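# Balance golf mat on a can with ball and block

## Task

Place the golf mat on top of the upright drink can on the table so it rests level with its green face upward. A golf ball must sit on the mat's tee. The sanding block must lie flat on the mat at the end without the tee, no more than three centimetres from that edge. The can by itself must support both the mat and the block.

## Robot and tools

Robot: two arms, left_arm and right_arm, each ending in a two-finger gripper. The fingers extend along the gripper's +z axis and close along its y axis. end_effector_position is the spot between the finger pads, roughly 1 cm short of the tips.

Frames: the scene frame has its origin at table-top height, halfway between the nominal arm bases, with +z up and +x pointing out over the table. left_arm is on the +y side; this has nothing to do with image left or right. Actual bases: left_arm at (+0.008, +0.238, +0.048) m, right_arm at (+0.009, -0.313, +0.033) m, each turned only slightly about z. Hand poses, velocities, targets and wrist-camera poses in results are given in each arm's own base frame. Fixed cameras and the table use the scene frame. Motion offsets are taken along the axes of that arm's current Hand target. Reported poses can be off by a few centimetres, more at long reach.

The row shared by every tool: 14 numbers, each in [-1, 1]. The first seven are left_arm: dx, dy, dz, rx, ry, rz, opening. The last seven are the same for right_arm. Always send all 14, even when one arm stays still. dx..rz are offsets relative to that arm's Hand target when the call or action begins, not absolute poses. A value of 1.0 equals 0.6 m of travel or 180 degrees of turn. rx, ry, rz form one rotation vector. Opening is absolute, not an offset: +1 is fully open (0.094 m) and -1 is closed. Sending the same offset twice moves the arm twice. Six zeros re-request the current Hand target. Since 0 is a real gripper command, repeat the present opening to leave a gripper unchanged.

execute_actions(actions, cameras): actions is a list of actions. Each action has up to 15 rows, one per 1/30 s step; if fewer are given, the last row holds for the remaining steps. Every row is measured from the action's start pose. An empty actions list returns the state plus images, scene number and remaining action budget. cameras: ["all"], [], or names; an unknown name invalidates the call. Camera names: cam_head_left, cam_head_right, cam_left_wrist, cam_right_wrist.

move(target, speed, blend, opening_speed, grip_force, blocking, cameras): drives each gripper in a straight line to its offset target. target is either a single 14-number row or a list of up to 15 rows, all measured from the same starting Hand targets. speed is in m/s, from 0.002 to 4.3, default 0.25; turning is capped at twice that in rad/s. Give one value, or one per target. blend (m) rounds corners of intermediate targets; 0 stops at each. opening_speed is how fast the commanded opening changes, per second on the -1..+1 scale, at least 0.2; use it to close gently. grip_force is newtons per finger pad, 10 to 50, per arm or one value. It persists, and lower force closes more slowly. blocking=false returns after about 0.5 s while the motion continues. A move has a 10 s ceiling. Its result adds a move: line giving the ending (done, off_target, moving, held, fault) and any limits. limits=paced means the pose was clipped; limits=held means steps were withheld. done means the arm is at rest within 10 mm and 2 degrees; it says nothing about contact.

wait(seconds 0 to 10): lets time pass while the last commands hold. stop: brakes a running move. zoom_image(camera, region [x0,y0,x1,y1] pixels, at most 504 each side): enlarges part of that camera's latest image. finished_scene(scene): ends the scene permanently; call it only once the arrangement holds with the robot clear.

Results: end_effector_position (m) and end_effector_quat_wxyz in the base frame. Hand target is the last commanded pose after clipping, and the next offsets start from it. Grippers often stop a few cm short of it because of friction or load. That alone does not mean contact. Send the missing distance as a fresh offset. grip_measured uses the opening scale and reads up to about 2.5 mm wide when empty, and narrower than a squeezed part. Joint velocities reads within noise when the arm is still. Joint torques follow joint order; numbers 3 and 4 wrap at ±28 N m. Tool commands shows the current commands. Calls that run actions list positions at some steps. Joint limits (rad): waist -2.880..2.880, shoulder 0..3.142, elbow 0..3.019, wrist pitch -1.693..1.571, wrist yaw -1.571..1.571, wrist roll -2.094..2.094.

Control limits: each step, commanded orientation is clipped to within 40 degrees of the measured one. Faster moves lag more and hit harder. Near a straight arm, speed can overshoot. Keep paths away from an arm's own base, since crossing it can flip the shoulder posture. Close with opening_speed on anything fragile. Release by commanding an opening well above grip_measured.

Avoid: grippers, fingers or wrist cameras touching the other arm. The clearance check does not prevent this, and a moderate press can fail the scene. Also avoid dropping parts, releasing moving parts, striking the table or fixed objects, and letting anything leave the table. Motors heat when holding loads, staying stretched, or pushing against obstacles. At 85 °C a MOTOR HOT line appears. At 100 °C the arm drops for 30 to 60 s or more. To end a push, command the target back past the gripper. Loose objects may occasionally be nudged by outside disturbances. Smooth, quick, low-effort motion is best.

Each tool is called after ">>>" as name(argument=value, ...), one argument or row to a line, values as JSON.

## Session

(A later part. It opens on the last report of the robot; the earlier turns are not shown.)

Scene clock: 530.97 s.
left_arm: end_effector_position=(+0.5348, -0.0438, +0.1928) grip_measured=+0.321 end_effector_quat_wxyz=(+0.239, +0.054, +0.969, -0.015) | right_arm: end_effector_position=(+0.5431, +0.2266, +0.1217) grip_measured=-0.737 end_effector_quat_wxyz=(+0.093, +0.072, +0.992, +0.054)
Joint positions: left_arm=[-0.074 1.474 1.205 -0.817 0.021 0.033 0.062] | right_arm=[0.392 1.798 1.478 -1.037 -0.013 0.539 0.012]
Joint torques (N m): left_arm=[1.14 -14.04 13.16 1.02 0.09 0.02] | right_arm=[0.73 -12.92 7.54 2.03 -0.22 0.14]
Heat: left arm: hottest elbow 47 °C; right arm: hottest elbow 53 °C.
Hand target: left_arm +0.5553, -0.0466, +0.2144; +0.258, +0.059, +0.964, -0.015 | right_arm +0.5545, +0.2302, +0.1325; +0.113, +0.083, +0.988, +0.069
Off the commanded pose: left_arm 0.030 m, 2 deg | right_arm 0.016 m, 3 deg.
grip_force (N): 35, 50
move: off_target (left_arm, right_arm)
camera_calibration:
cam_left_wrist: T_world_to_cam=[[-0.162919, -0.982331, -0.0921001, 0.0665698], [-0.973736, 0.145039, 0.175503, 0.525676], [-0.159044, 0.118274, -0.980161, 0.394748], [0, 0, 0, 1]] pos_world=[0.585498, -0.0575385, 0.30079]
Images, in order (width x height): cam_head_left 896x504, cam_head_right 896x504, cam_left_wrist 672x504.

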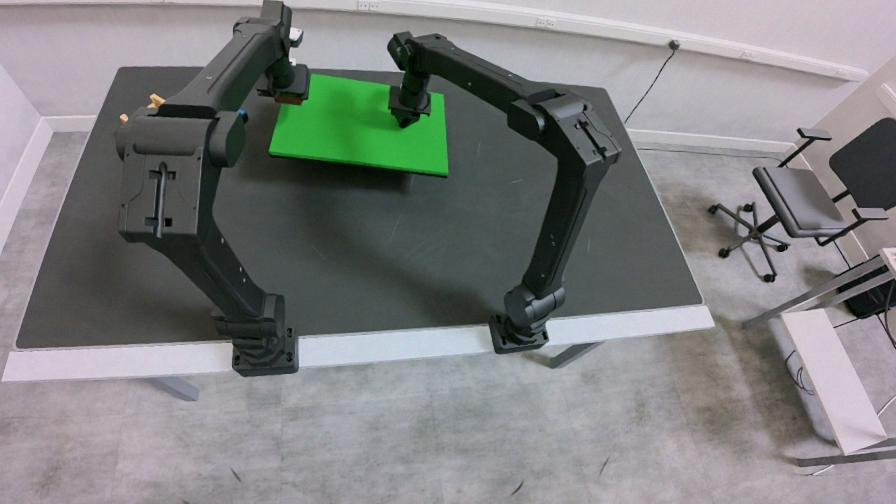

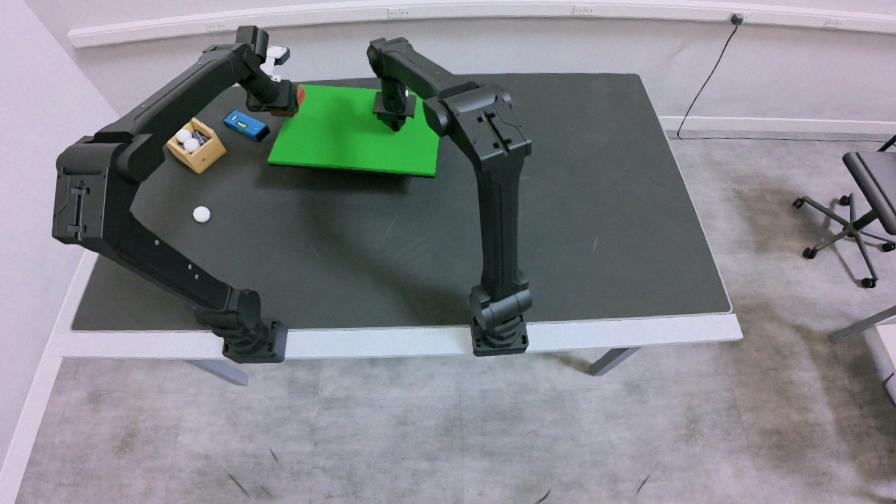

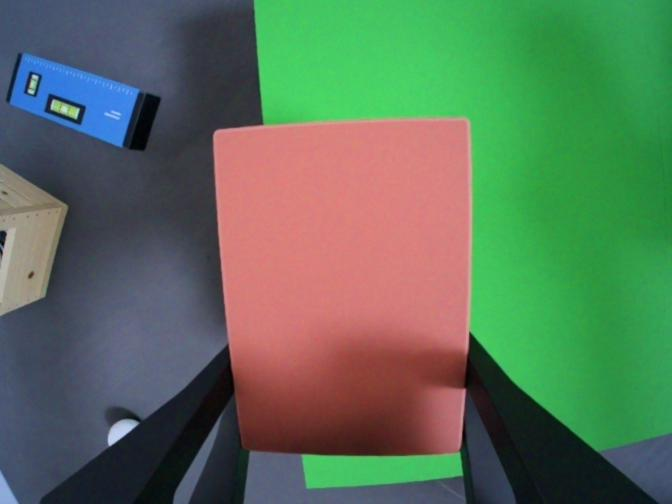

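>>> move(
  target=[0.0818,0.0162,0.0863,-0.0083,0,-0.0144,0.2,0,0,0,0,0,0,-0.95],
  speed=0.08,
  cameras=["cam_left_wrist","cam_head_left","cam_head_right"],
)

Scene clock: 536.33 s.
left_arm: end_effector_position=(+0.5355, -0.0396, +0.1502) grip_measured=+0.321 end_effector_quat_wxyz=(+0.255, +0.043, +0.966, -0.009) | right_arm: end_effector_position=(+0.5431, +0.2266, +0.1217) grip_measured=-0.737 end_effector_quat_wxyz=(+0.093, +0.072, +0.992, +0.054)
Joint positions: left_arm=[-0.071 1.498 1.103 -0.66 0.005 0.015 0.062] | right_arm=[0.392 1.798 1.478 -1.037 -0.013 0.539 0.012]
Joint torques (N m): left_arm=[2.2 -14.33 8.1 2.3 -0.07 -0.12] | right_arm=[1.61 -13.57 7.86 2.22 -0.18 0.12]
Heat: left arm: hottest elbow 47 °C; right arm: hottest elbow 53 °C.
Hand target: left_arm +0.5400, -0.0349, +0.1451; +0.259, +0.034, +0.965, -0.008 | right_arm +0.5545, +0.2302, +0.1325; +0.113, +0.083, +0.988, +0.069
Off the commanded pose: left_arm 0.008 m, 1 deg | right_arm 0.016 m, 3 deg.
grip_force (N): 35, 50
move: off_target (right_arm)
camera_calibration:
cam_left_wrist: T_world_to_cam=[[-0.134947, -0.985768, -0.10025, 0.0529373], [-0.982125, 0.119672, 0.145289, 0.541198], [-0.131224, 0.118064, -0.984297, 0.338243], [0, 0, 0, 1]] pos_world=[0.583054, -0.052517, 0.259609]
Images, in order (width x height): cam_head_left 896x504, cam_head_right 896x504, cam_left_wrist 672x504.

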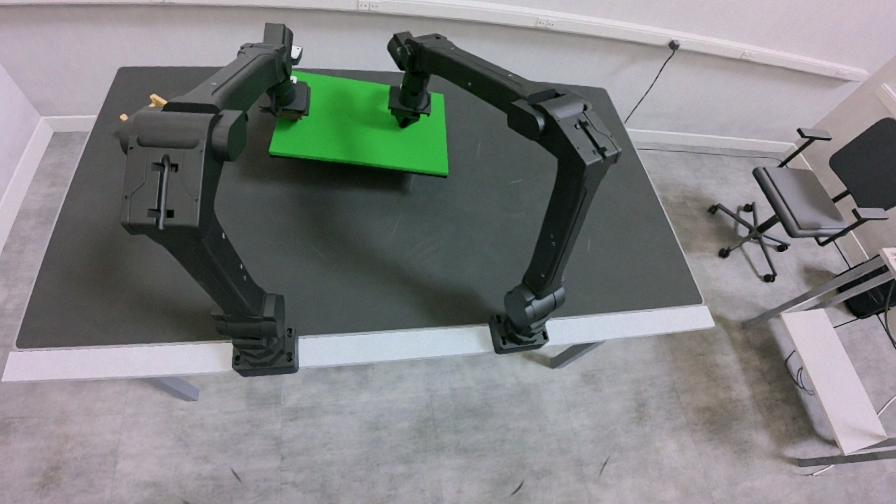

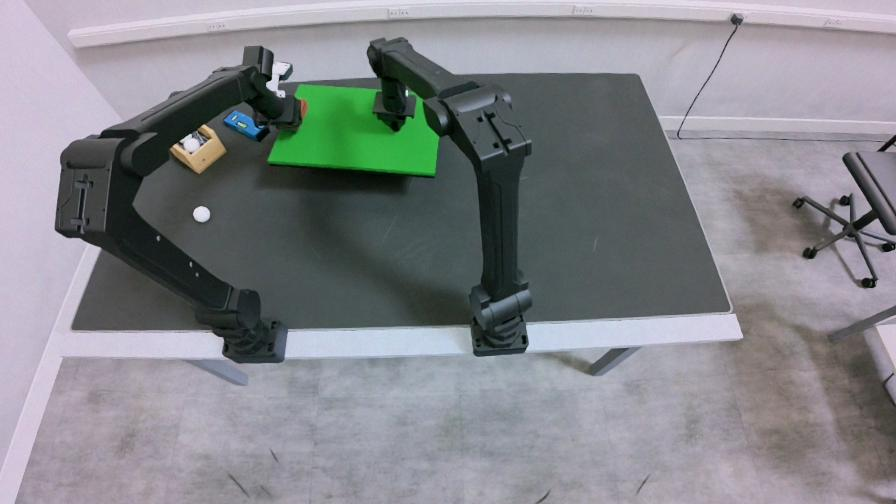

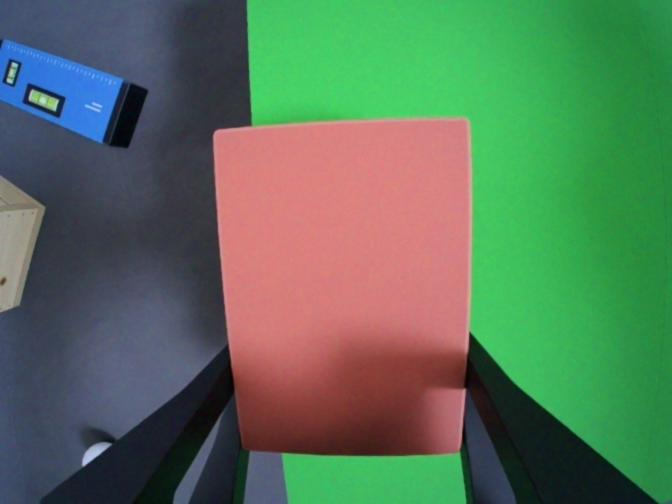

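>>> execute_actions(
  actions=[],
)

Scene clock: 542.07 s.
left_arm: end_effector_position=(+0.5355, -0.0396, +0.1502) grip_measured=+0.321 end_effector_quat_wxyz=(+0.255, +0.042, +0.966, -0.009) | right_arm: end_effector_position=(+0.5431, +0.2266, +0.1217) grip_measured=-0.737 end_effector_quat_wxyz=(+0.093, +0.072, +0.992, +0.054)
Joint positions: left_arm=[-0.071 1.498 1.103 -0.66 0.005 0.015 0.062] | right_arm=[0.392 1.798 1.478 -1.037 -0.013 0.539 0.012]
Joint velocities: within noise
Joint torques (N m): left_arm=[1.67 -14.51 8.08 2.4 -0.04 -0.11] | right_arm=[1.38 -13.8 7.75 2.07 -0.21 0.12]
Heat: left arm: hottest elbow 47 °C; right arm: hottest elbow 53 °C.
Hand target: left_arm +0.5400, -0.0349, +0.1451; +0.259, +0.034, +0.965, -0.008 | right_arm +0.5545, +0.2302, +0.1325; +0.113, +0.083, +0.988, +0.069
Tool commands: left_gripper/opening=+0.2 right_gripper/opening=-0.95
Off the commanded pose: left_arm 0.008 m, 1 deg | right_arm 0.016 m, 3 deg.
grip_force (N): 35, 50
camera_calibration:
cam_left_wrist: T_world_to_cam=[[-0.134631, -0.985829, -0.100083, 0.052805], [-0.982155, 0.119375, 0.145334, 0.541176], [-0.131327, 0.117863, -0.984308, 0.338283], [0, 0, 0, 1]] pos_world=[0.583054, -0.0524171, 0.259609]
cam_right_wrist: T_world_to_cam=[[-0.210521, -0.961633, -0.175906, 0.356456], [-0.900231, 0.120545, 0.418394, 0.447774], [-0.381137, 0.246436, -0.891069, 0.379762], [0, 0, 0, 1]] pos_world=[0.622883, 0.195216, 0.213751]

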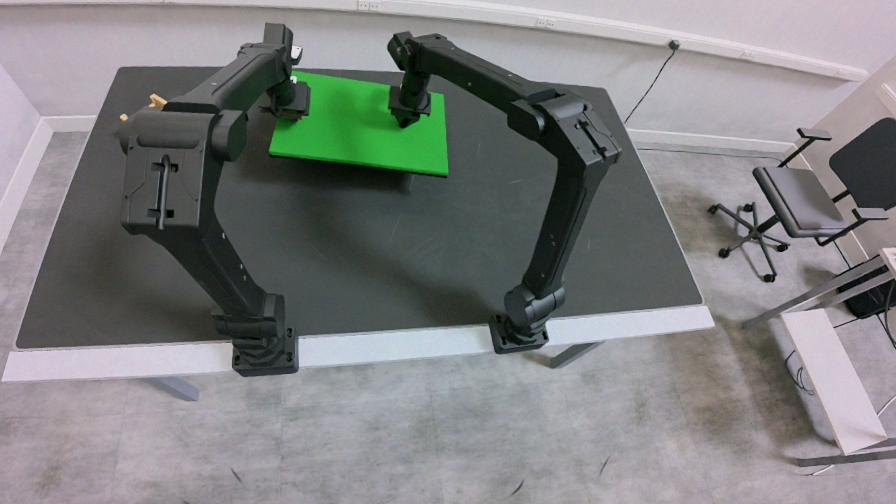

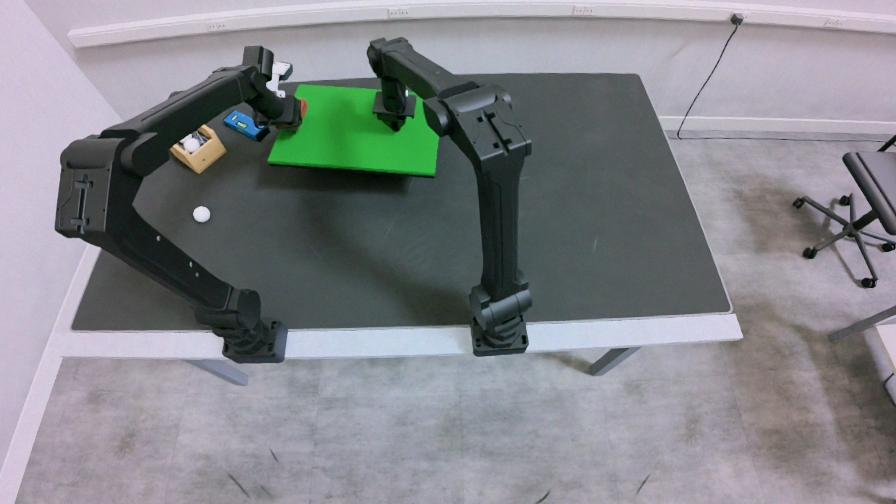

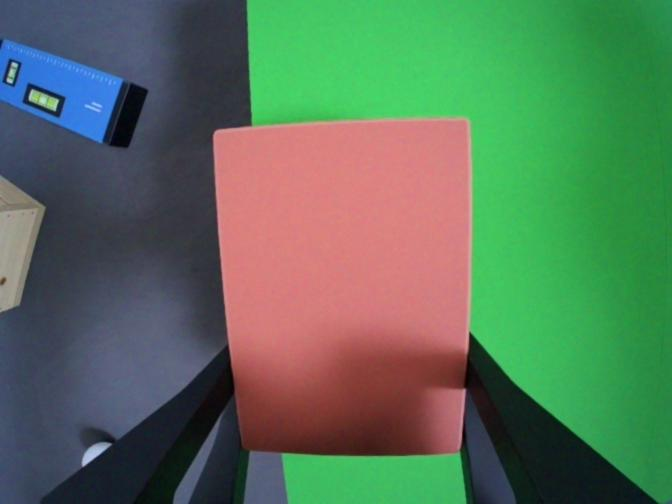

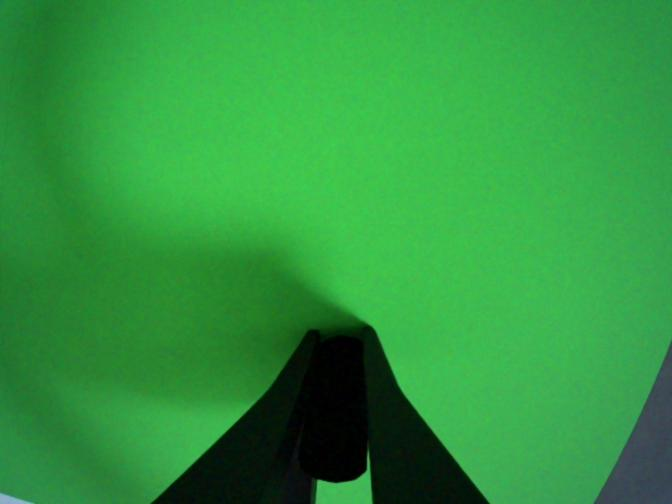

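>>> move(
  target=[0.0136,0.0182,0.0210,0,0,0,0.2,0,0,0,0,0,0,-0.95],
  speed=0.06,
  cameras=["cam_left_wrist","cam_head_right"],
)

Scene clock: 552.07 s.
left_arm: end_effector_position=(+0.5360, -0.0274, +0.1362) grip_measured=+0.321 end_effector_quat_wxyz=(+0.256, +0.034, +0.966, -0.009) | right_arm: end_effector_position=(+0.5431, +0.2266, +0.1217) grip_measured=-0.737 end_effector_quat_wxyz=(+0.093, +0.072, +0.992, +0.054)
Joint positions: left_arm=[-0.046 1.513 1.078 -0.619 0.012 0.02 0.062] | right_arm=[0.392 1.798 1.478 -1.037 -0.013 0.539 0.012]
Joint torques (N m): left_arm=[1.79 -14.62 7.84 2.36 0.14 0.04] | right_arm=[1.2 -13.22 7.91 2.19 -0.17 0.15]
Heat: left arm: hottest elbow 47 °C; right arm: hottest elbow 52 °C.
Hand target: left_arm +0.5399, -0.0239, +0.1300; +0.258, +0.034, +0.965, -0.008 | right_arm +0.5545, +0.2302, +0.1325; +0.113, +0.083, +0.988, +0.069
Off the commanded pose: left_arm 0.008 m, 0 deg | right_arm 0.016 m, 3 deg.
grip_force (N): 35, 50
move: off_target (right_arm)
camera_calibration:
cam_left_wrist: T_world_to_cam=[[-0.117822, -0.988357, -0.0962776, 0.0538756], [-0.984289, 0.103394, 0.143127, 0.543341], [-0.131506, 0.111628, -0.98501, 0.323236], [0, 0, 0, 1]] pos_world=[0.58366, -0.0390125, 0.245811]
Images, in order (width x height): cam_head_right 896x504, cam_left_wrist 672x504.

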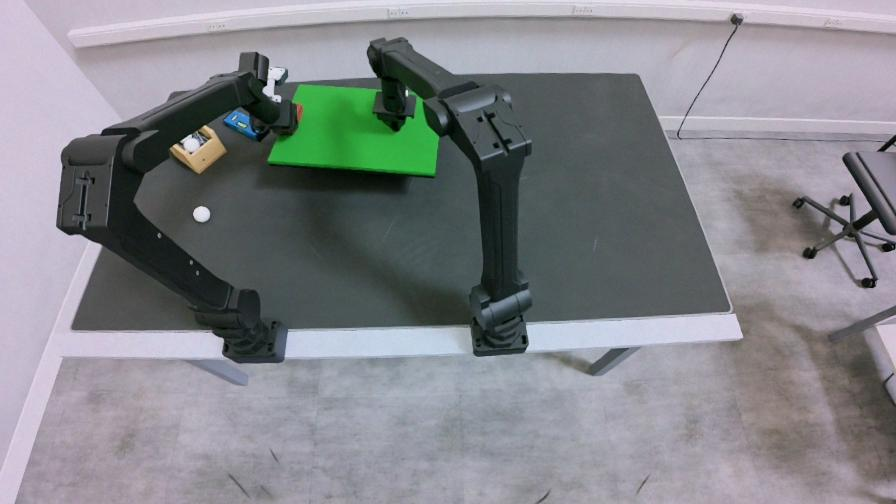

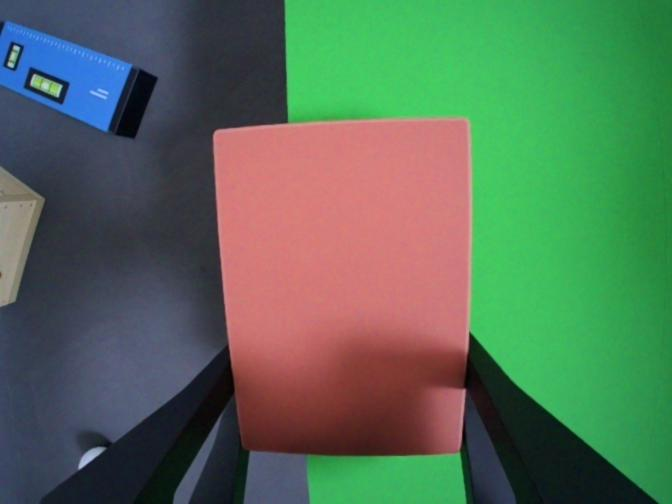

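>>> move(
  target=[0.0120,-0.0083,0.0219,0,0,0,0.2,0,0,0,0,0,0,-0.95],
  speed=0.04,
  cameras=["cam_left_wrist"],
)

>>> zoom_image(
  camera="cam_left_wrist",
  region=[180, 60, 500, 504],
)

Scene clock: 562.93 s.
left_arm: end_effector_position=(+0.5383, -0.0270, +0.1274) grip_measured=+0.321 end_effector_quat_wxyz=(+0.262, +0.034, +0.964, -0.008) | right_arm: end_effector_position=(+0.5433, +0.2267, +0.1217) grip_measured=-0.737 end_effector_quat_wxyz=(+0.093, +0.072, +0.992, +0.054)
Joint positions: left_arm=[-0.046 1.524 1.061 -0.578 0.009 0.021 0.062] | right_arm=[0.392 1.798 1.478 -1.036 -0.013 0.539 0.012]
Joint torques (N m): left_arm=[1.14 -13.68 7.46 2.3 0.02 -0.05] | right_arm=[0.21 -14.04 7.97 1.96 -0.18 0.15]
Heat: left arm: hottest elbow 47 °C; right arm: hottest elbow 52 °C.
Hand target: left_arm +0.5399, -0.0288, +0.1151; +0.259, +0.034, +0.965, -0.008 | right_arm +0.5545, +0.2302, +0.1325; +0.113, +0.083, +0.988, +0.069
Off the commanded pose: left_arm 0.013 m, 0 deg | right_arm 0.016 m, 3 deg.
grip_force (N): 35, 50
move: off_target (left_arm, right_arm)
camera_calibration:
cam_left_wrist: T_world_to_cam=[[-0.11542, -0.988277, -0.0999383, 0.0528661], [-0.986195, 0.101985, 0.130453, 0.549471], [-0.118732, 0.113616, -0.986405, 0.308206], [0, 0, 0, 1]] pos_world=[0.584581, -0.0388083, 0.237619]
Images, in order (width x height): cam_left_wrist 672x504.

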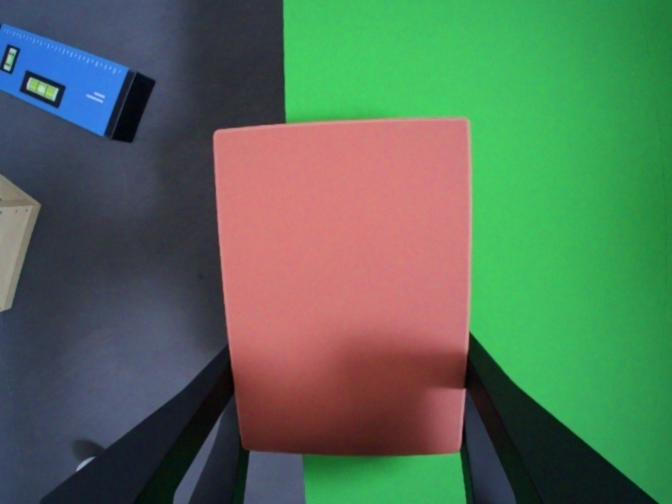

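Scaled by 1.135 from the camera's 672x504 image, which has a finer 960x720 frame.

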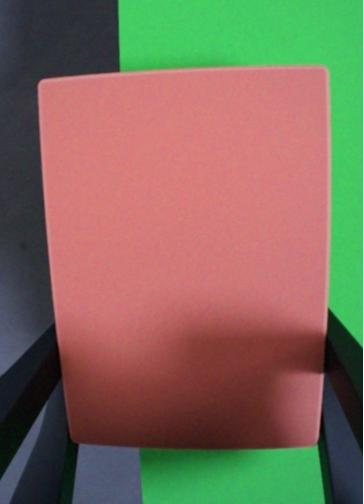

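>>> move(
  target=[-0.0043,-0.0150,-0.0053,0,0,0,0.2,0,0,0,0,0,0,-0.95],
  speed=0.04,
  cameras=["cam_left_wrist"],
)

Scene clock: 566.57 s.
left_arm: end_effector_position=(+0.5383, -0.0283, +0.1274) grip_measured=+0.321 end_effector_quat_wxyz=(+0.262, +0.031, +0.965, -0.003) | right_arm: end_effector_position=(+0.5433, +0.2267, +0.1217) grip_measured=-0.737 end_effector_quat_wxyz=(+0.093, +0.072, +0.992, +0.054)
Joint positions: left_arm=[-0.053 1.524 1.061 -0.578 -0.005 0.013 0.062] | right_arm=[0.392 1.798 1.478 -1.036 -0.013 0.539 0.012]
Joint torques (N m): left_arm=[0.15 -14.21 7.95 1.8 0.19 -0.12] | right_arm=[1.67 -13.57 7.57 1.94 -0.2 0.2]
Heat: left arm: hottest elbow 47 °C; right arm: hottest elbow 52 °C.
Hand target: left_arm +0.5399, -0.0379, +0.1192; +0.258, +0.034, +0.965, -0.008 | right_arm +0.5545, +0.2302, +0.1325; +0.113, +0.083, +0.988, +0.069
Off the commanded pose: left_arm 0.013 m, 1 deg | right_arm 0.016 m, 3 deg.
grip_force (N): 35, 50
move: off_target (left_arm, right_arm)
camera_calibration:
cam_left_wrist: T_world_to_cam=[[-0.108427, -0.988258, -0.107653, 0.04873], [-0.986925, 0.0940195, 0.130919, 0.549571], [-0.119261, 0.120441, -0.985531, 0.308688], [0, 0, 0, 1]] pos_world=[0.584483, -0.0406912, 0.237518]
Images, in order (width x height): cam_left_wrist 672x504.

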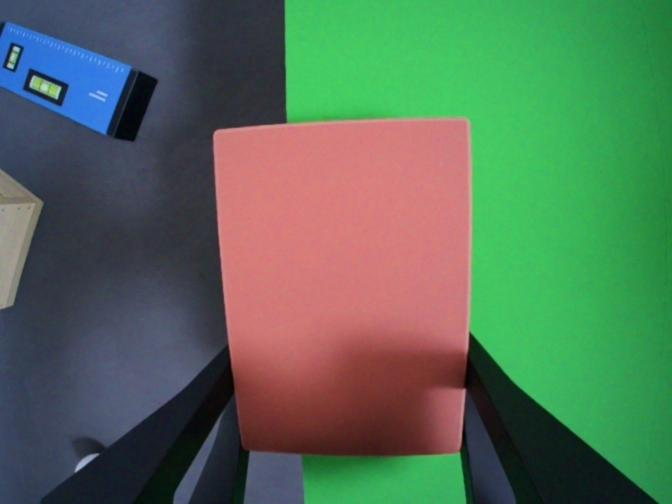

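>>> move(
  target=[0.0092,0,0.0159,0,0,0,0.2,0,0,0,0,0,0,-0.95],
  speed=0.04,
  cameras=["cam_left_wrist"],
)

Scene clock: 569.13 s.
left_arm: end_effector_position=(+0.5400, -0.0283, +0.1253) grip_measured=+0.321 end_effector_quat_wxyz=(+0.267, +0.031, +0.963, -0.003) | right_arm: end_effector_position=(+0.5434, +0.2265, +0.1217) grip_measured=-0.737 end_effector_quat_wxyz=(+0.093, +0.072, +0.992, +0.053)
Joint positions: left_arm=[-0.053 1.527 1.054 -0.558 -0.005 0.012 0.062] | right_arm=[0.392 1.798 1.478 -1.036 -0.012 0.539 0.012]
Joint torques (N m): left_arm=[0.26 -13.45 7.19 2.26 0.22 -0.14] | right_arm=[1.49 -13.57 7.98 2.09 -0.25 0.15]
Heat: left arm: hottest elbow 46 °C; right arm: hottest elbow 52 °C.
Hand target: left_arm +0.5399, -0.0378, +0.1079; +0.258, +0.034, +0.965, -0.008 | right_arm +0.5545, +0.2302, +0.1325; +0.113, +0.083, +0.988, +0.069
Off the commanded pose: left_arm 0.020 m, 1 deg | right_arm 0.016 m, 3 deg.
grip_force (N): 35, 50
move: off_target (left_arm, right_arm)
camera_calibration:
cam_left_wrist: T_world_to_cam=[[-0.106606, -0.988337, -0.108748, 0.0479142], [-0.9883, 0.0933285, 0.120636, 0.553581], [-0.10908, 0.120336, -0.986722, 0.3015], [0, 0, 0, 1]] pos_world=[0.585099, -0.0405908, 0.235925]
Images, in order (width x height): cam_left_wrist 672x504.

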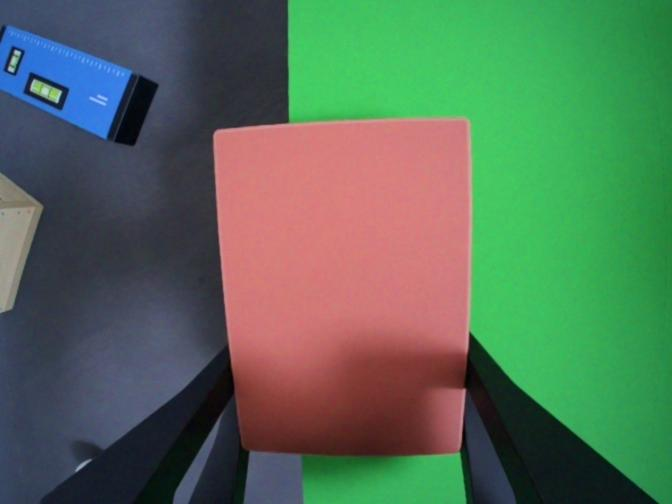

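>>> move(
  target=[-0.0337,-0.0065,-0.0575,0,0,0,0.2,0,0,0,0,0,0,-0.95],
  speed=0.06,
  cameras=["cam_left_wrist"],
)

Scene clock: 573.17 s.
left_arm: end_effector_position=(+0.5281, -0.0302, +0.1253) grip_measured=+0.321 end_effector_quat_wxyz=(+0.243, +0.027, +0.970, -0.002) | right_arm: end_effector_position=(+0.5452, +0.2266, +0.1221) grip_measured=-0.737 end_effector_quat_wxyz=(+0.097, +0.073, +0.991, +0.054)
Joint positions: left_arm=[-0.06 1.517 1.061 -0.624 -0.011 -0.001 0.062] | right_arm=[0.392 1.798 1.478 -1.029 -0.01 0.539 0.012]
Joint torques (N m): left_arm=[-0.09 -16.32 11.15 0.46 0.31 -0.09] | right_arm=[1.9 -14.1 7.91 1.84 -0.32 0.16]
Heat: left arm: hottest elbow 46 °C; right arm: hottest elbow 52 °C.
Hand target: left_arm +0.5398, -0.0419, +0.1479; +0.258, +0.034, +0.965, -0.008 | right_arm +0.5545, +0.2301, +0.1325; +0.113, +0.083, +0.988, +0.069
Off the commanded pose: left_arm 0.028 m, 2 deg | right_arm 0.014 m, 3 deg.
grip_force (N): 35, 50
move: off_target (left_arm, right_arm)
camera_calibration:
cam_left_wrist: T_world_to_cam=[[-0.104653, -0.988928, -0.105213, 0.0432177], [-0.981711, 0.085809, 0.169943, 0.532094], [-0.159033, 0.121074, -0.979821, 0.325947], [0, 0, 0, 1]] pos_world=[0.578721, -0.0423831, 0.233492]
Images, in order (width x height): cam_left_wrist 672x504.

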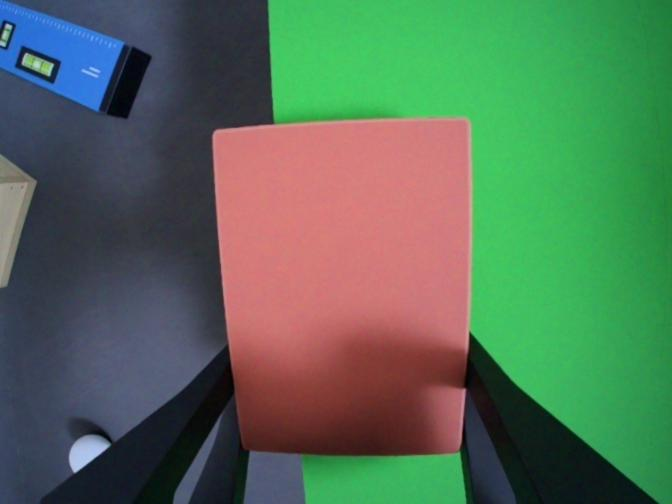

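>>> move(
  target=[-0.0167,-0.0065,-0.0288,0,0,0,0.2,0,0,0,0,0,0,-0.95],
  speed=0.06,
  cameras=["cam_left_wrist"],
)

Scene clock: 574.83 s.
left_arm: end_effector_position=(+0.5197, -0.0393, +0.1317) grip_measured=+0.321 end_effector_quat_wxyz=(+0.225, +0.034, +0.974, -0.004) | right_arm: end_effector_position=(+0.5450, +0.2271, +0.1221) grip_measured=-0.737 end_effector_quat_wxyz=(+0.096, +0.072, +0.991, +0.055)
Joint positions: left_arm=[-0.078 1.505 1.078 -0.689 -0.011 -0.005 0.062] | right_arm=[0.392 1.798 1.478 -1.029 -0.013 0.539 0.012]
Joint torques (N m): left_arm=[0.85 -17.26 12.3 0.69 0.11 -0.14] | right_arm=[0.73 -13.74 7.69 1.68 -0.21 0.08]
Heat: left arm: hottest elbow 46 °C; right arm: hottest elbow 52 °C.
Hand target: left_arm +0.5397, -0.0458, +0.1681; +0.259, +0.034, +0.965, -0.008 | right_arm +0.5545, +0.2301, +0.1325; +0.113, +0.083, +0.988, +0.069
Off the commanded pose: left_arm 0.042 m, 4 deg | right_arm 0.014 m, 3 deg.
grip_force (N): 35, 50
move: off_target (left_arm, right_arm)
camera_calibration:
cam_left_wrist: T_world_to_cam=[[-0.122509, -0.9873, -0.101141, 0.0428672], [-0.973661, 0.0998162, 0.204992, 0.515368], [-0.192293, 0.123591, -0.973524, 0.348508], [0, 0, 0, 1]] pos_world=[0.574061, -0.0521916, 0.23797]
Images, in order (width x height): cam_left_wrist 672x504.

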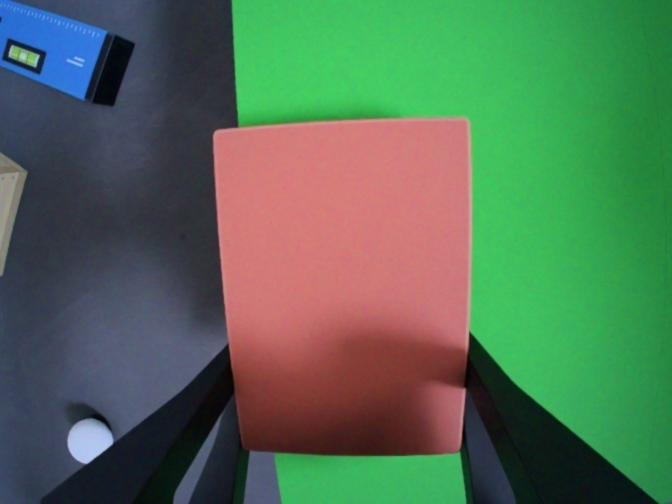

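>>> move(
  target=[0.0447,0.0305,0.0572,0,0,0,0.2,0,0,0,0,0,0,-0.95],
  speed=0.05,
  cameras=["cam_left_wrist"],
)

Scene clock: 579.60 s.
left_arm: end_effector_position=(+0.5310, -0.0306, +0.1315) grip_measured=+0.321 end_effector_quat_wxyz=(+0.256, +0.034, +0.966, -0.009) | right_arm: end_effector_position=(+0.5449, +0.2271, +0.1221) grip_measured=-0.737 end_effector_quat_wxyz=(+0.096, +0.072, +0.991, +0.056)
Joint positions: left_arm=[-0.054 1.506 1.057 -0.604 0.008 0.014 0.062] | right_arm=[0.392 1.798 1.478 -1.029 -0.013 0.539 0.012]
Joint torques (N m): left_arm=[1.9 -14.33 7.79 2.26 0.15 0.04] | right_arm=[0.73 -13.57 7.65 1.8 -0.19 0.17]
Heat: left arm: hottest elbow 47 °C; right arm: hottest elbow 51 °C.
Hand target: left_arm +0.5348, -0.0270, +0.1248; +0.258, +0.034, +0.965, -0.008 | right_arm +0.5545, +0.2300, +0.1325; +0.113, +0.083, +0.988, +0.069
Off the commanded pose: left_arm 0.008 m, 0 deg | right_arm 0.014 m, 3 deg.
grip_force (N): 35, 50
move: off_target (right_arm)
camera_calibration:
cam_left_wrist: T_world_to_cam=[[-0.117863, -0.988345, -0.0963451, 0.0497], [-0.984377, 0.103504, 0.142438, 0.539548], [-0.130805, 0.111628, -0.985104, 0.317911], [0, 0, 0, 1]] pos_world=[0.578561, -0.0422126, 0.241111]
Images, in order (width x height): cam_left_wrist 672x504.

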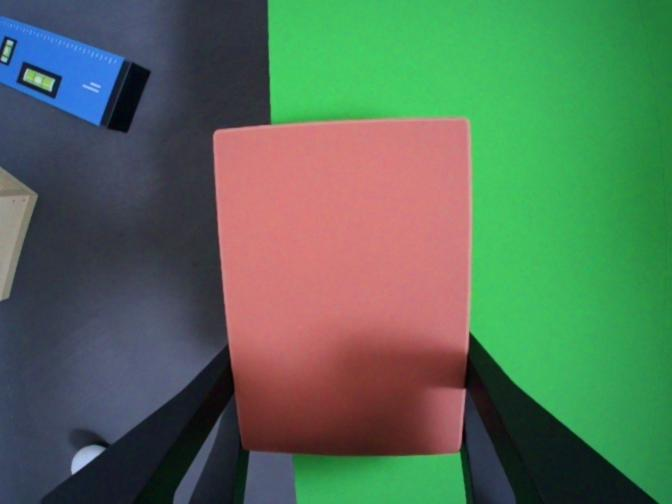

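>>> move(
  target=[0.0125,0,0.0216,0,0,0,0.2,0,0,0,0,0,0,-0.95],
  speed=0.03,
  cameras=["cam_left_wrist"],
)

Scene clock: 581.73 s.
left_arm: end_effector_position=(+0.5339, -0.0301, +0.1255) grip_measured=+0.321 end_effector_quat_wxyz=(+0.265, +0.034, +0.963, -0.009) | right_arm: end_effector_position=(+0.5449, +0.2271, +0.1221) grip_measured=-0.737 end_effector_quat_wxyz=(+0.096, +0.072, +0.991, +0.056)
Joint positions: left_arm=[-0.053 1.513 1.04 -0.561 0.008 0.016 0.062] | right_arm=[0.392 1.798 1.478 -1.029 -0.013 0.539 0.012]
Joint torques (N m): left_arm=[1.85 -13.16 7.3 2.36 0.14 0.01] | right_arm=[1.14 -13.63 7.91 1.57 -0.17 0.17]
Heat: left arm: hottest elbow 47 °C; right arm: hottest elbow 51 °C.
Hand target: left_arm +0.5348, -0.0270, +0.1100; +0.258, +0.034, +0.965, -0.008 | right_arm +0.5545, +0.2300, +0.1325; +0.113, +0.083, +0.988, +0.069
Off the commanded pose: left_arm 0.016 m, 1 deg | right_arm 0.014 m, 3 deg.
grip_force (N): 35, 50
move: off_target (left_arm, right_arm)
camera_calibration:
cam_left_wrist: T_world_to_cam=[[-0.116456, -0.988292, -0.0985723, 0.0494041], [-0.986914, 0.104003, 0.123228, 0.546975], [-0.111533, 0.111633, -0.987471, 0.302345], [0, 0, 0, 1]] pos_world=[0.579292, -0.041813, 0.236024]
Images, in order (width x height): cam_left_wrist 672x504.

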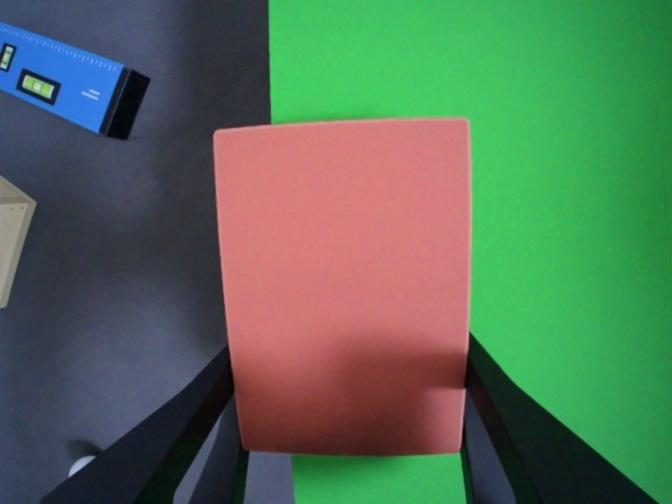

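>>> move(
  target=[-0.0075,0,-0.0130,0,0,0,0.6,0,0,0,0,0,0,-0.95],
  speed=0.03,
  opening_speed=0.25,
  cameras=["cam_left_wrist"],
)

Scene clock: 585.43 s.
left_arm: end_effector_position=(+0.5339, -0.0303, +0.1255) grip_measured=+0.597 end_effector_quat_wxyz=(+0.265, +0.034, +0.963, -0.009) | right_arm: end_effector_position=(+0.5449, +0.2271, +0.1221) grip_measured=-0.737 end_effector_quat_wxyz=(+0.096, +0.072, +0.991, +0.056)
Joint positions: left_arm=[-0.053 1.513 1.04 -0.561 0.009 0.016 0.075] | right_arm=[0.392 1.798 1.478 -1.029 -0.013 0.539 0.012]
Joint torques (N m): left_arm=[1.79 -14.15 8.27 1.24 0.11 0.01] | right_arm=[1.44 -13.86 7.92 1.78 -0.21 0.11]
Heat: left arm: hottest elbow 47 °C; right arm: hottest elbow 51 °C.
Hand target: left_arm +0.5348, -0.0270, +0.1190; +0.258, +0.034, +0.965, -0.008 | right_arm +0.5545, +0.2301, +0.1325; +0.113, +0.083, +0.988, +0.069
Off the commanded pose: left_arm 0.007 m, 1 deg | right_arm 0.014 m, 3 deg.
grip_force (N): 35, 50
move: off_target (right_arm)
camera_calibration:
cam_left_wrist: T_world_to_cam=[[-0.117208, -0.988251, -0.0980894, 0.0496274], [-0.986824, 0.104805, 0.123262, 0.546959], [-0.111534, 0.111244, -0.987514, 0.302351], [0, 0, 0, 1]] pos_world=[0.579292, -0.0419143, 0.236024]
Images, in order (width x height): cam_left_wrist 672x504.

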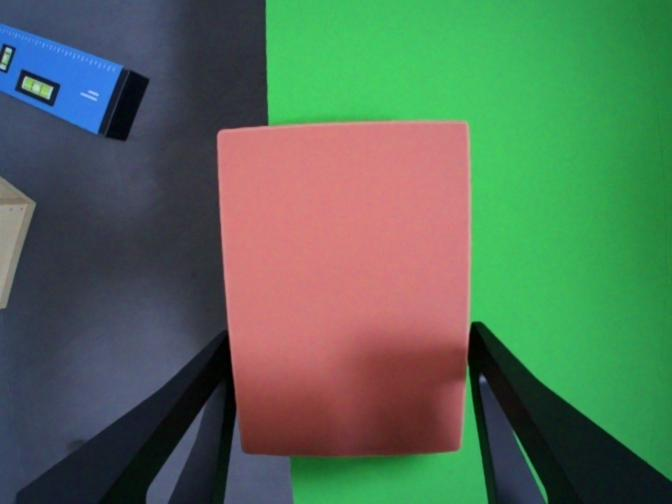

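>>> move(
  target=[
    [0,0,0,0,0,0,0.75,0,0,0,0,0,0,-0.95],
    [-0.03,0,-0.10,0,0,0,0.75,0,0,0,0,0,0,-0.95],
  ],
  speed=0.06,
  opening_speed=0.25,
  cameras=["cam_left_wrist","cam_head_right"],
)

Scene clock: 590.87 s.
left_arm: end_effector_position=(+0.5052, -0.0287, +0.1540) grip_measured=+0.748 end_effector_quat_wxyz=(+0.237, +0.035, +0.971, -0.009) | right_arm: end_effector_position=(+0.5449, +0.2271, +0.1221) grip_measured=-0.737 end_effector_quat_wxyz=(+0.096, +0.072, +0.991, +0.056)
Joint positions: left_arm=[-0.053 1.432 1.055 -0.715 0.009 0.016 0.082] | right_arm=[0.392 1.798 1.478 -1.029 -0.013 0.539 0.012]
Joint torques (N m): left_arm=[2.02 -14.92 11.82 0.72 0.09 0.02] | right_arm=[1.32 -13.57 7.83 1.74 -0.22 0.15]
Heat: left arm: hottest elbow 47 °C; right arm: hottest elbow 51 °C.
Hand target: left_arm +0.5205, -0.0261, +0.1798; +0.258, +0.034, +0.965, -0.008 | right_arm +0.5545, +0.2301, +0.1325; +0.113, +0.083, +0.988, +0.069
Off the commanded pose: left_arm 0.030 m, 3 deg | right_arm 0.014 m, 3 deg.
grip_force (N): 35, 50
move: off_target (left_arm, right_arm)
camera_calibration:
cam_left_wrist: T_world_to_cam=[[-0.122904, -0.987943, -0.0941457, 0.0528754], [-0.977882, 0.10438, 0.18125, 0.501497], [-0.169238, 0.11434, -0.97892, 0.35509], [0, 0, 0, 1]] pos_world=[0.556998, -0.0407093, 0.261686]
Images, in order (width x height): cam_head_right 896x504, cam_left_wrist 672x504.

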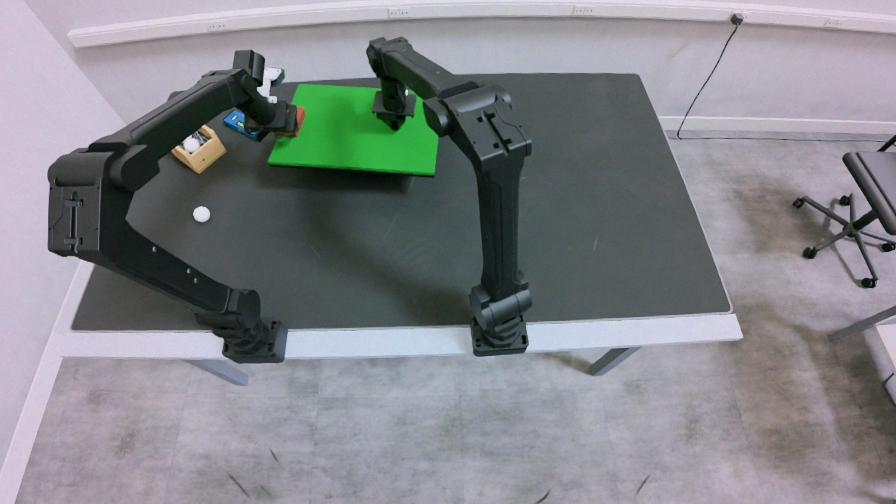

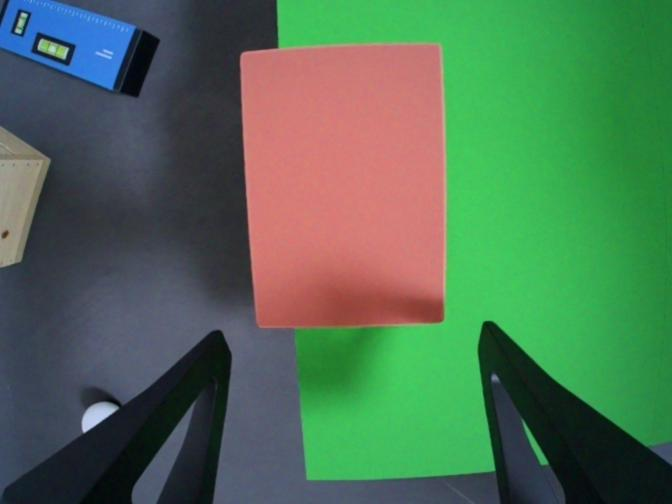

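>>> move(
  target=[
    [0.1597,0.1103,-0.2080,0,0,0,0.9,0,0,0,0,0,0,-0.95],
    [0.2875,0.2362,-0.2047,-0.0924,-0.4295,0.5478,0.9,0,0,0,0,0,0,-0.95],
  ],
  speed=[0.15,0.35],
  blend=0.02,
  cameras=["all"],
)

Scene clock: 606.73 s.
left_arm: end_effector_position=(+0.3161, +0.1195, +0.1956) grip_measured=+0.898 end_effector_quat_wxyz=(+0.642, +0.631, +0.318, +0.298) | right_arm: end_effector_position=(+0.5449, +0.2271, +0.1221) grip_measured=-0.737 end_effector_quat_wxyz=(+0.096, +0.072, +0.991, +0.056)
Joint positions: left_arm=[0.904 1.257 0.408 0.438 1.574 1.948 0.089] | right_arm=[0.392 1.798 1.478 -1.029 -0.013 0.539 0.012]
Joint torques (N m): left_arm=[1.9 -6.42 8.05 1.87 0.47 -0.04] | right_arm=[0.91 -14.15 7.75 1.69 -0.24 0.15]
Heat: left arm: hottest elbow 47 °C; right arm: hottest elbow 51 °C.
Hand target: left_arm +0.3202, +0.1300, +0.2004; +0.653, +0.653, +0.271, +0.271 | right_arm +0.5545, +0.2301, +0.1325; +0.113, +0.083, +0.988, +0.069
Off the commanded pose: left_arm 0.012 m, 7 deg | right_arm 0.014 m, 3 deg.
joint sent to its limit (left arm) — joint 5 (wrist yaw), upper limit. The joint targets are off in orientation, not in position.
grip_force (N): 35, 50
move: off_target (left_arm, right_arm)
camera_calibration:
cam_left_wrist: T_world_to_cam=[[0.0835788, 0.00687348, -0.996477, 0.172316], [0.00862649, 0.999934, 0.00762086, -0.0913617], [0.996464, -0.00923304, 0.083514, -0.214639], [0, 0, 0, 1]] pos_world=[0.200266, 0.0881895, 0.19033]
cam_right_wrist: T_world_to_cam=[[-0.209676, -0.961013, -0.180251, 0.357334], [-0.903144, 0.119716, 0.41231, 0.451713], [-0.374656, 0.249244, -0.893034, 0.376818], [0, 0, 0, 1]] pos_world=[0.624063, 0.195406, 0.214675]

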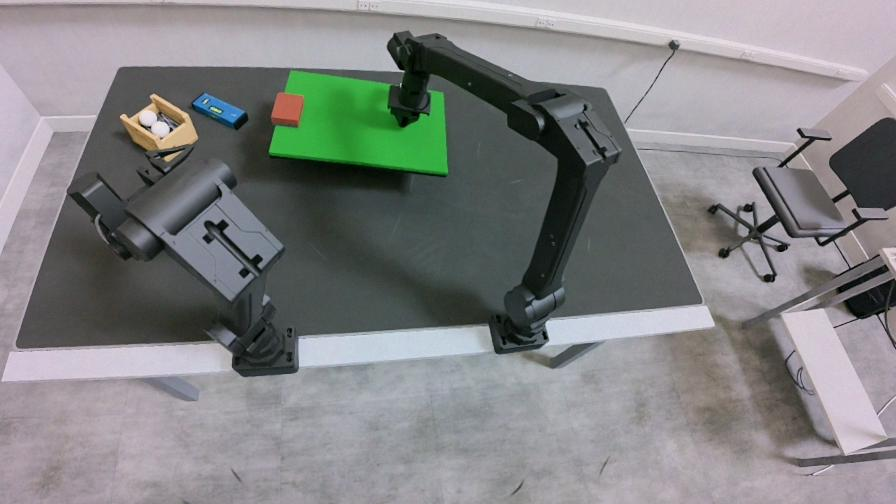

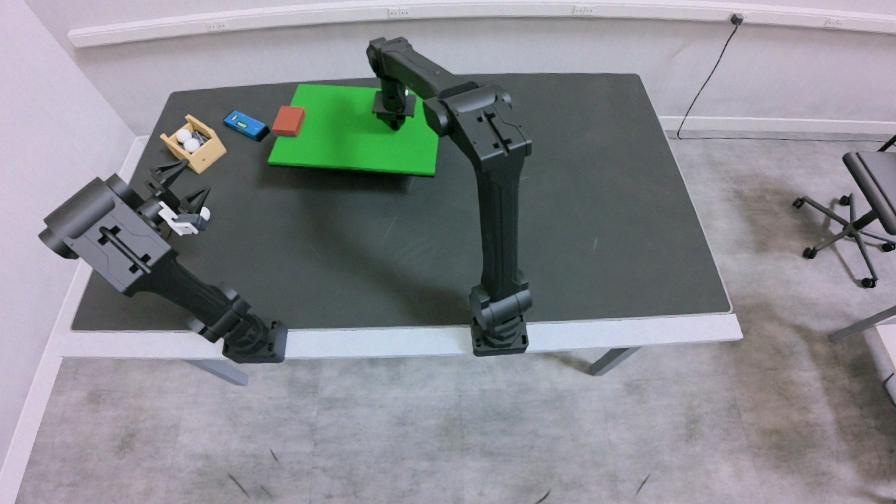

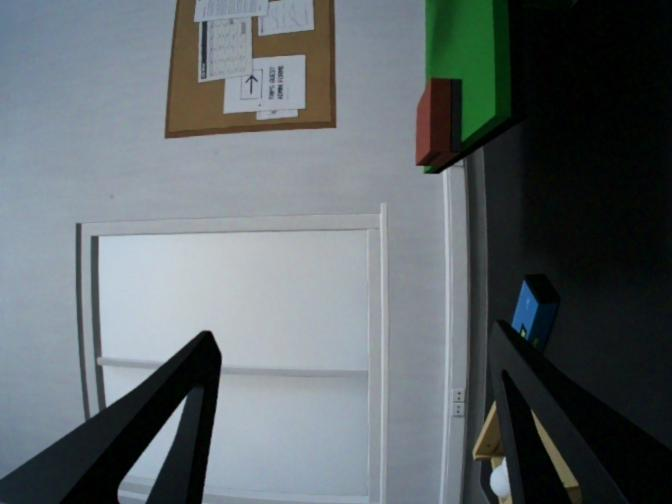

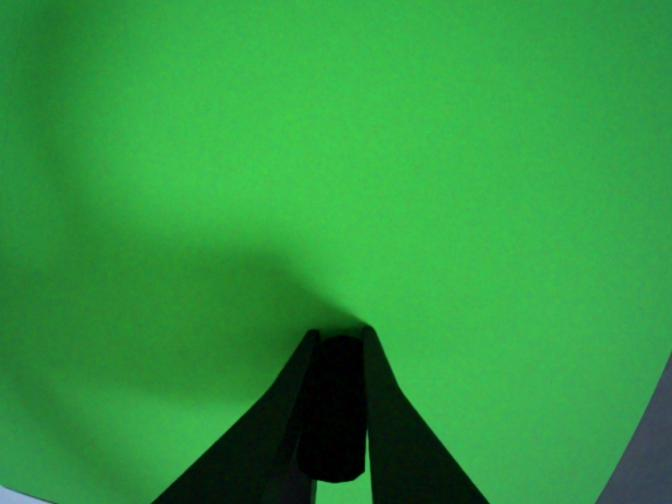

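>>> zoom_image(
  camera="cam_left_wrist",
  region=[380, 0, 580, 200],
)

Scaled by 2.520 from the camera's 672x504 image, which has a finer 960x720 frame.

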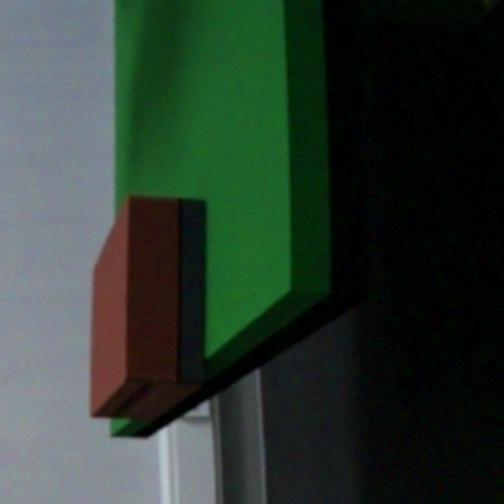

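>>> move(
  target=[-0.0061,-0.1423,0.0999,0,0,0,1.0,0,0,0,0,0,0,-0.95],
  speed=0.12,
  cameras=["cam_left_wrist"],
)

Scene clock: 619.23 s.
left_arm: end_effector_position=(+0.3519, +0.0816, +0.1151) grip_measured=+0.998 end_effector_quat_wxyz=(+0.648, +0.660, +0.276, +0.261) | right_arm: end_effector_position=(+0.5449, +0.2271, +0.1221) grip_measured=-0.737 end_effector_quat_wxyz=(+0.096, +0.072, +0.991, +0.056)
Joint positions: left_arm=[0.731 1.598 0.408 0.722 1.518 2.025 0.094] | right_arm=[0.392 1.798 1.478 -1.029 -0.013 0.539 0.012]
Joint torques (N m): left_arm=[0.79 -8.76 5.52 1.95 0.35 -0.2] | right_arm=[1.96 -14.04 7.79 1.72 -0.21 0.15]
Heat: left arm: hottest elbow 46 °C; right arm: hottest elbow 51 °C.
Hand target: left_arm +0.3601, +0.0851, +0.1150; +0.653, +0.653, +0.271, +0.271 | right_arm +0.5545, +0.2301, +0.1325; +0.113, +0.083, +0.988, +0.069
Off the commanded pose: left_arm 0.009 m, 2 deg | right_arm 0.014 m, 3 deg.
grip_force (N): 35, 50
move: off_target (right_arm)
camera_calibration:
cam_left_wrist: T_world_to_cam=[[0.0809708, 0.0289933, -0.996295, 0.0884363], [0.131302, 0.990555, 0.0394974, -0.0991379], [0.98803, -0.134013, 0.0763992, -0.229939], [0, 0, 0, 1]] pos_world=[0.233043, 0.0648227, 0.109591]
Images, in order (width x height): cam_left_wrist 672x504.

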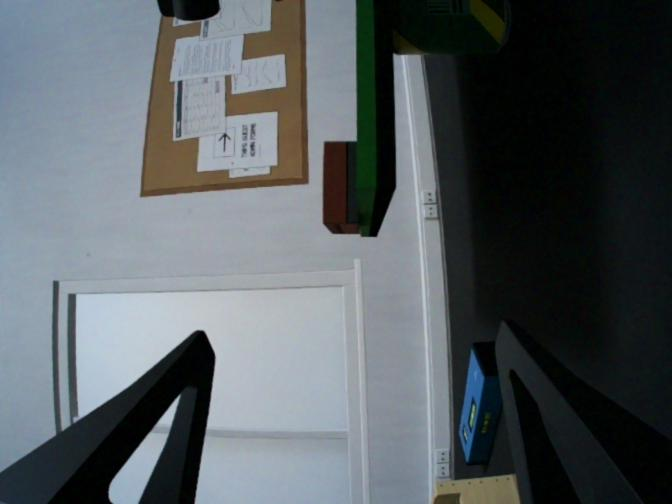

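>>> zoom_image(
  camera="cam_left_wrist",
  region=[300, 0, 550, 250],
)

Scaled by 2.016 from the camera's 672x504 image, which has a finer 960x720 frame.

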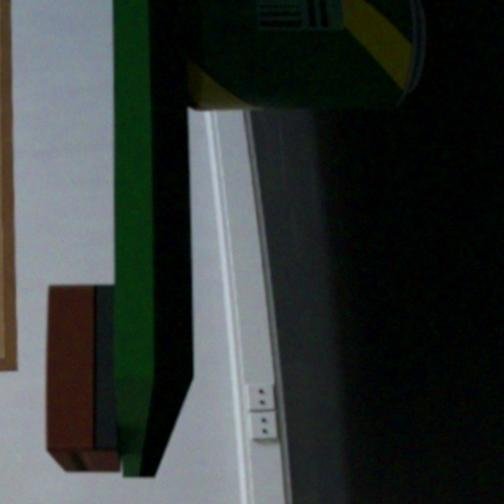

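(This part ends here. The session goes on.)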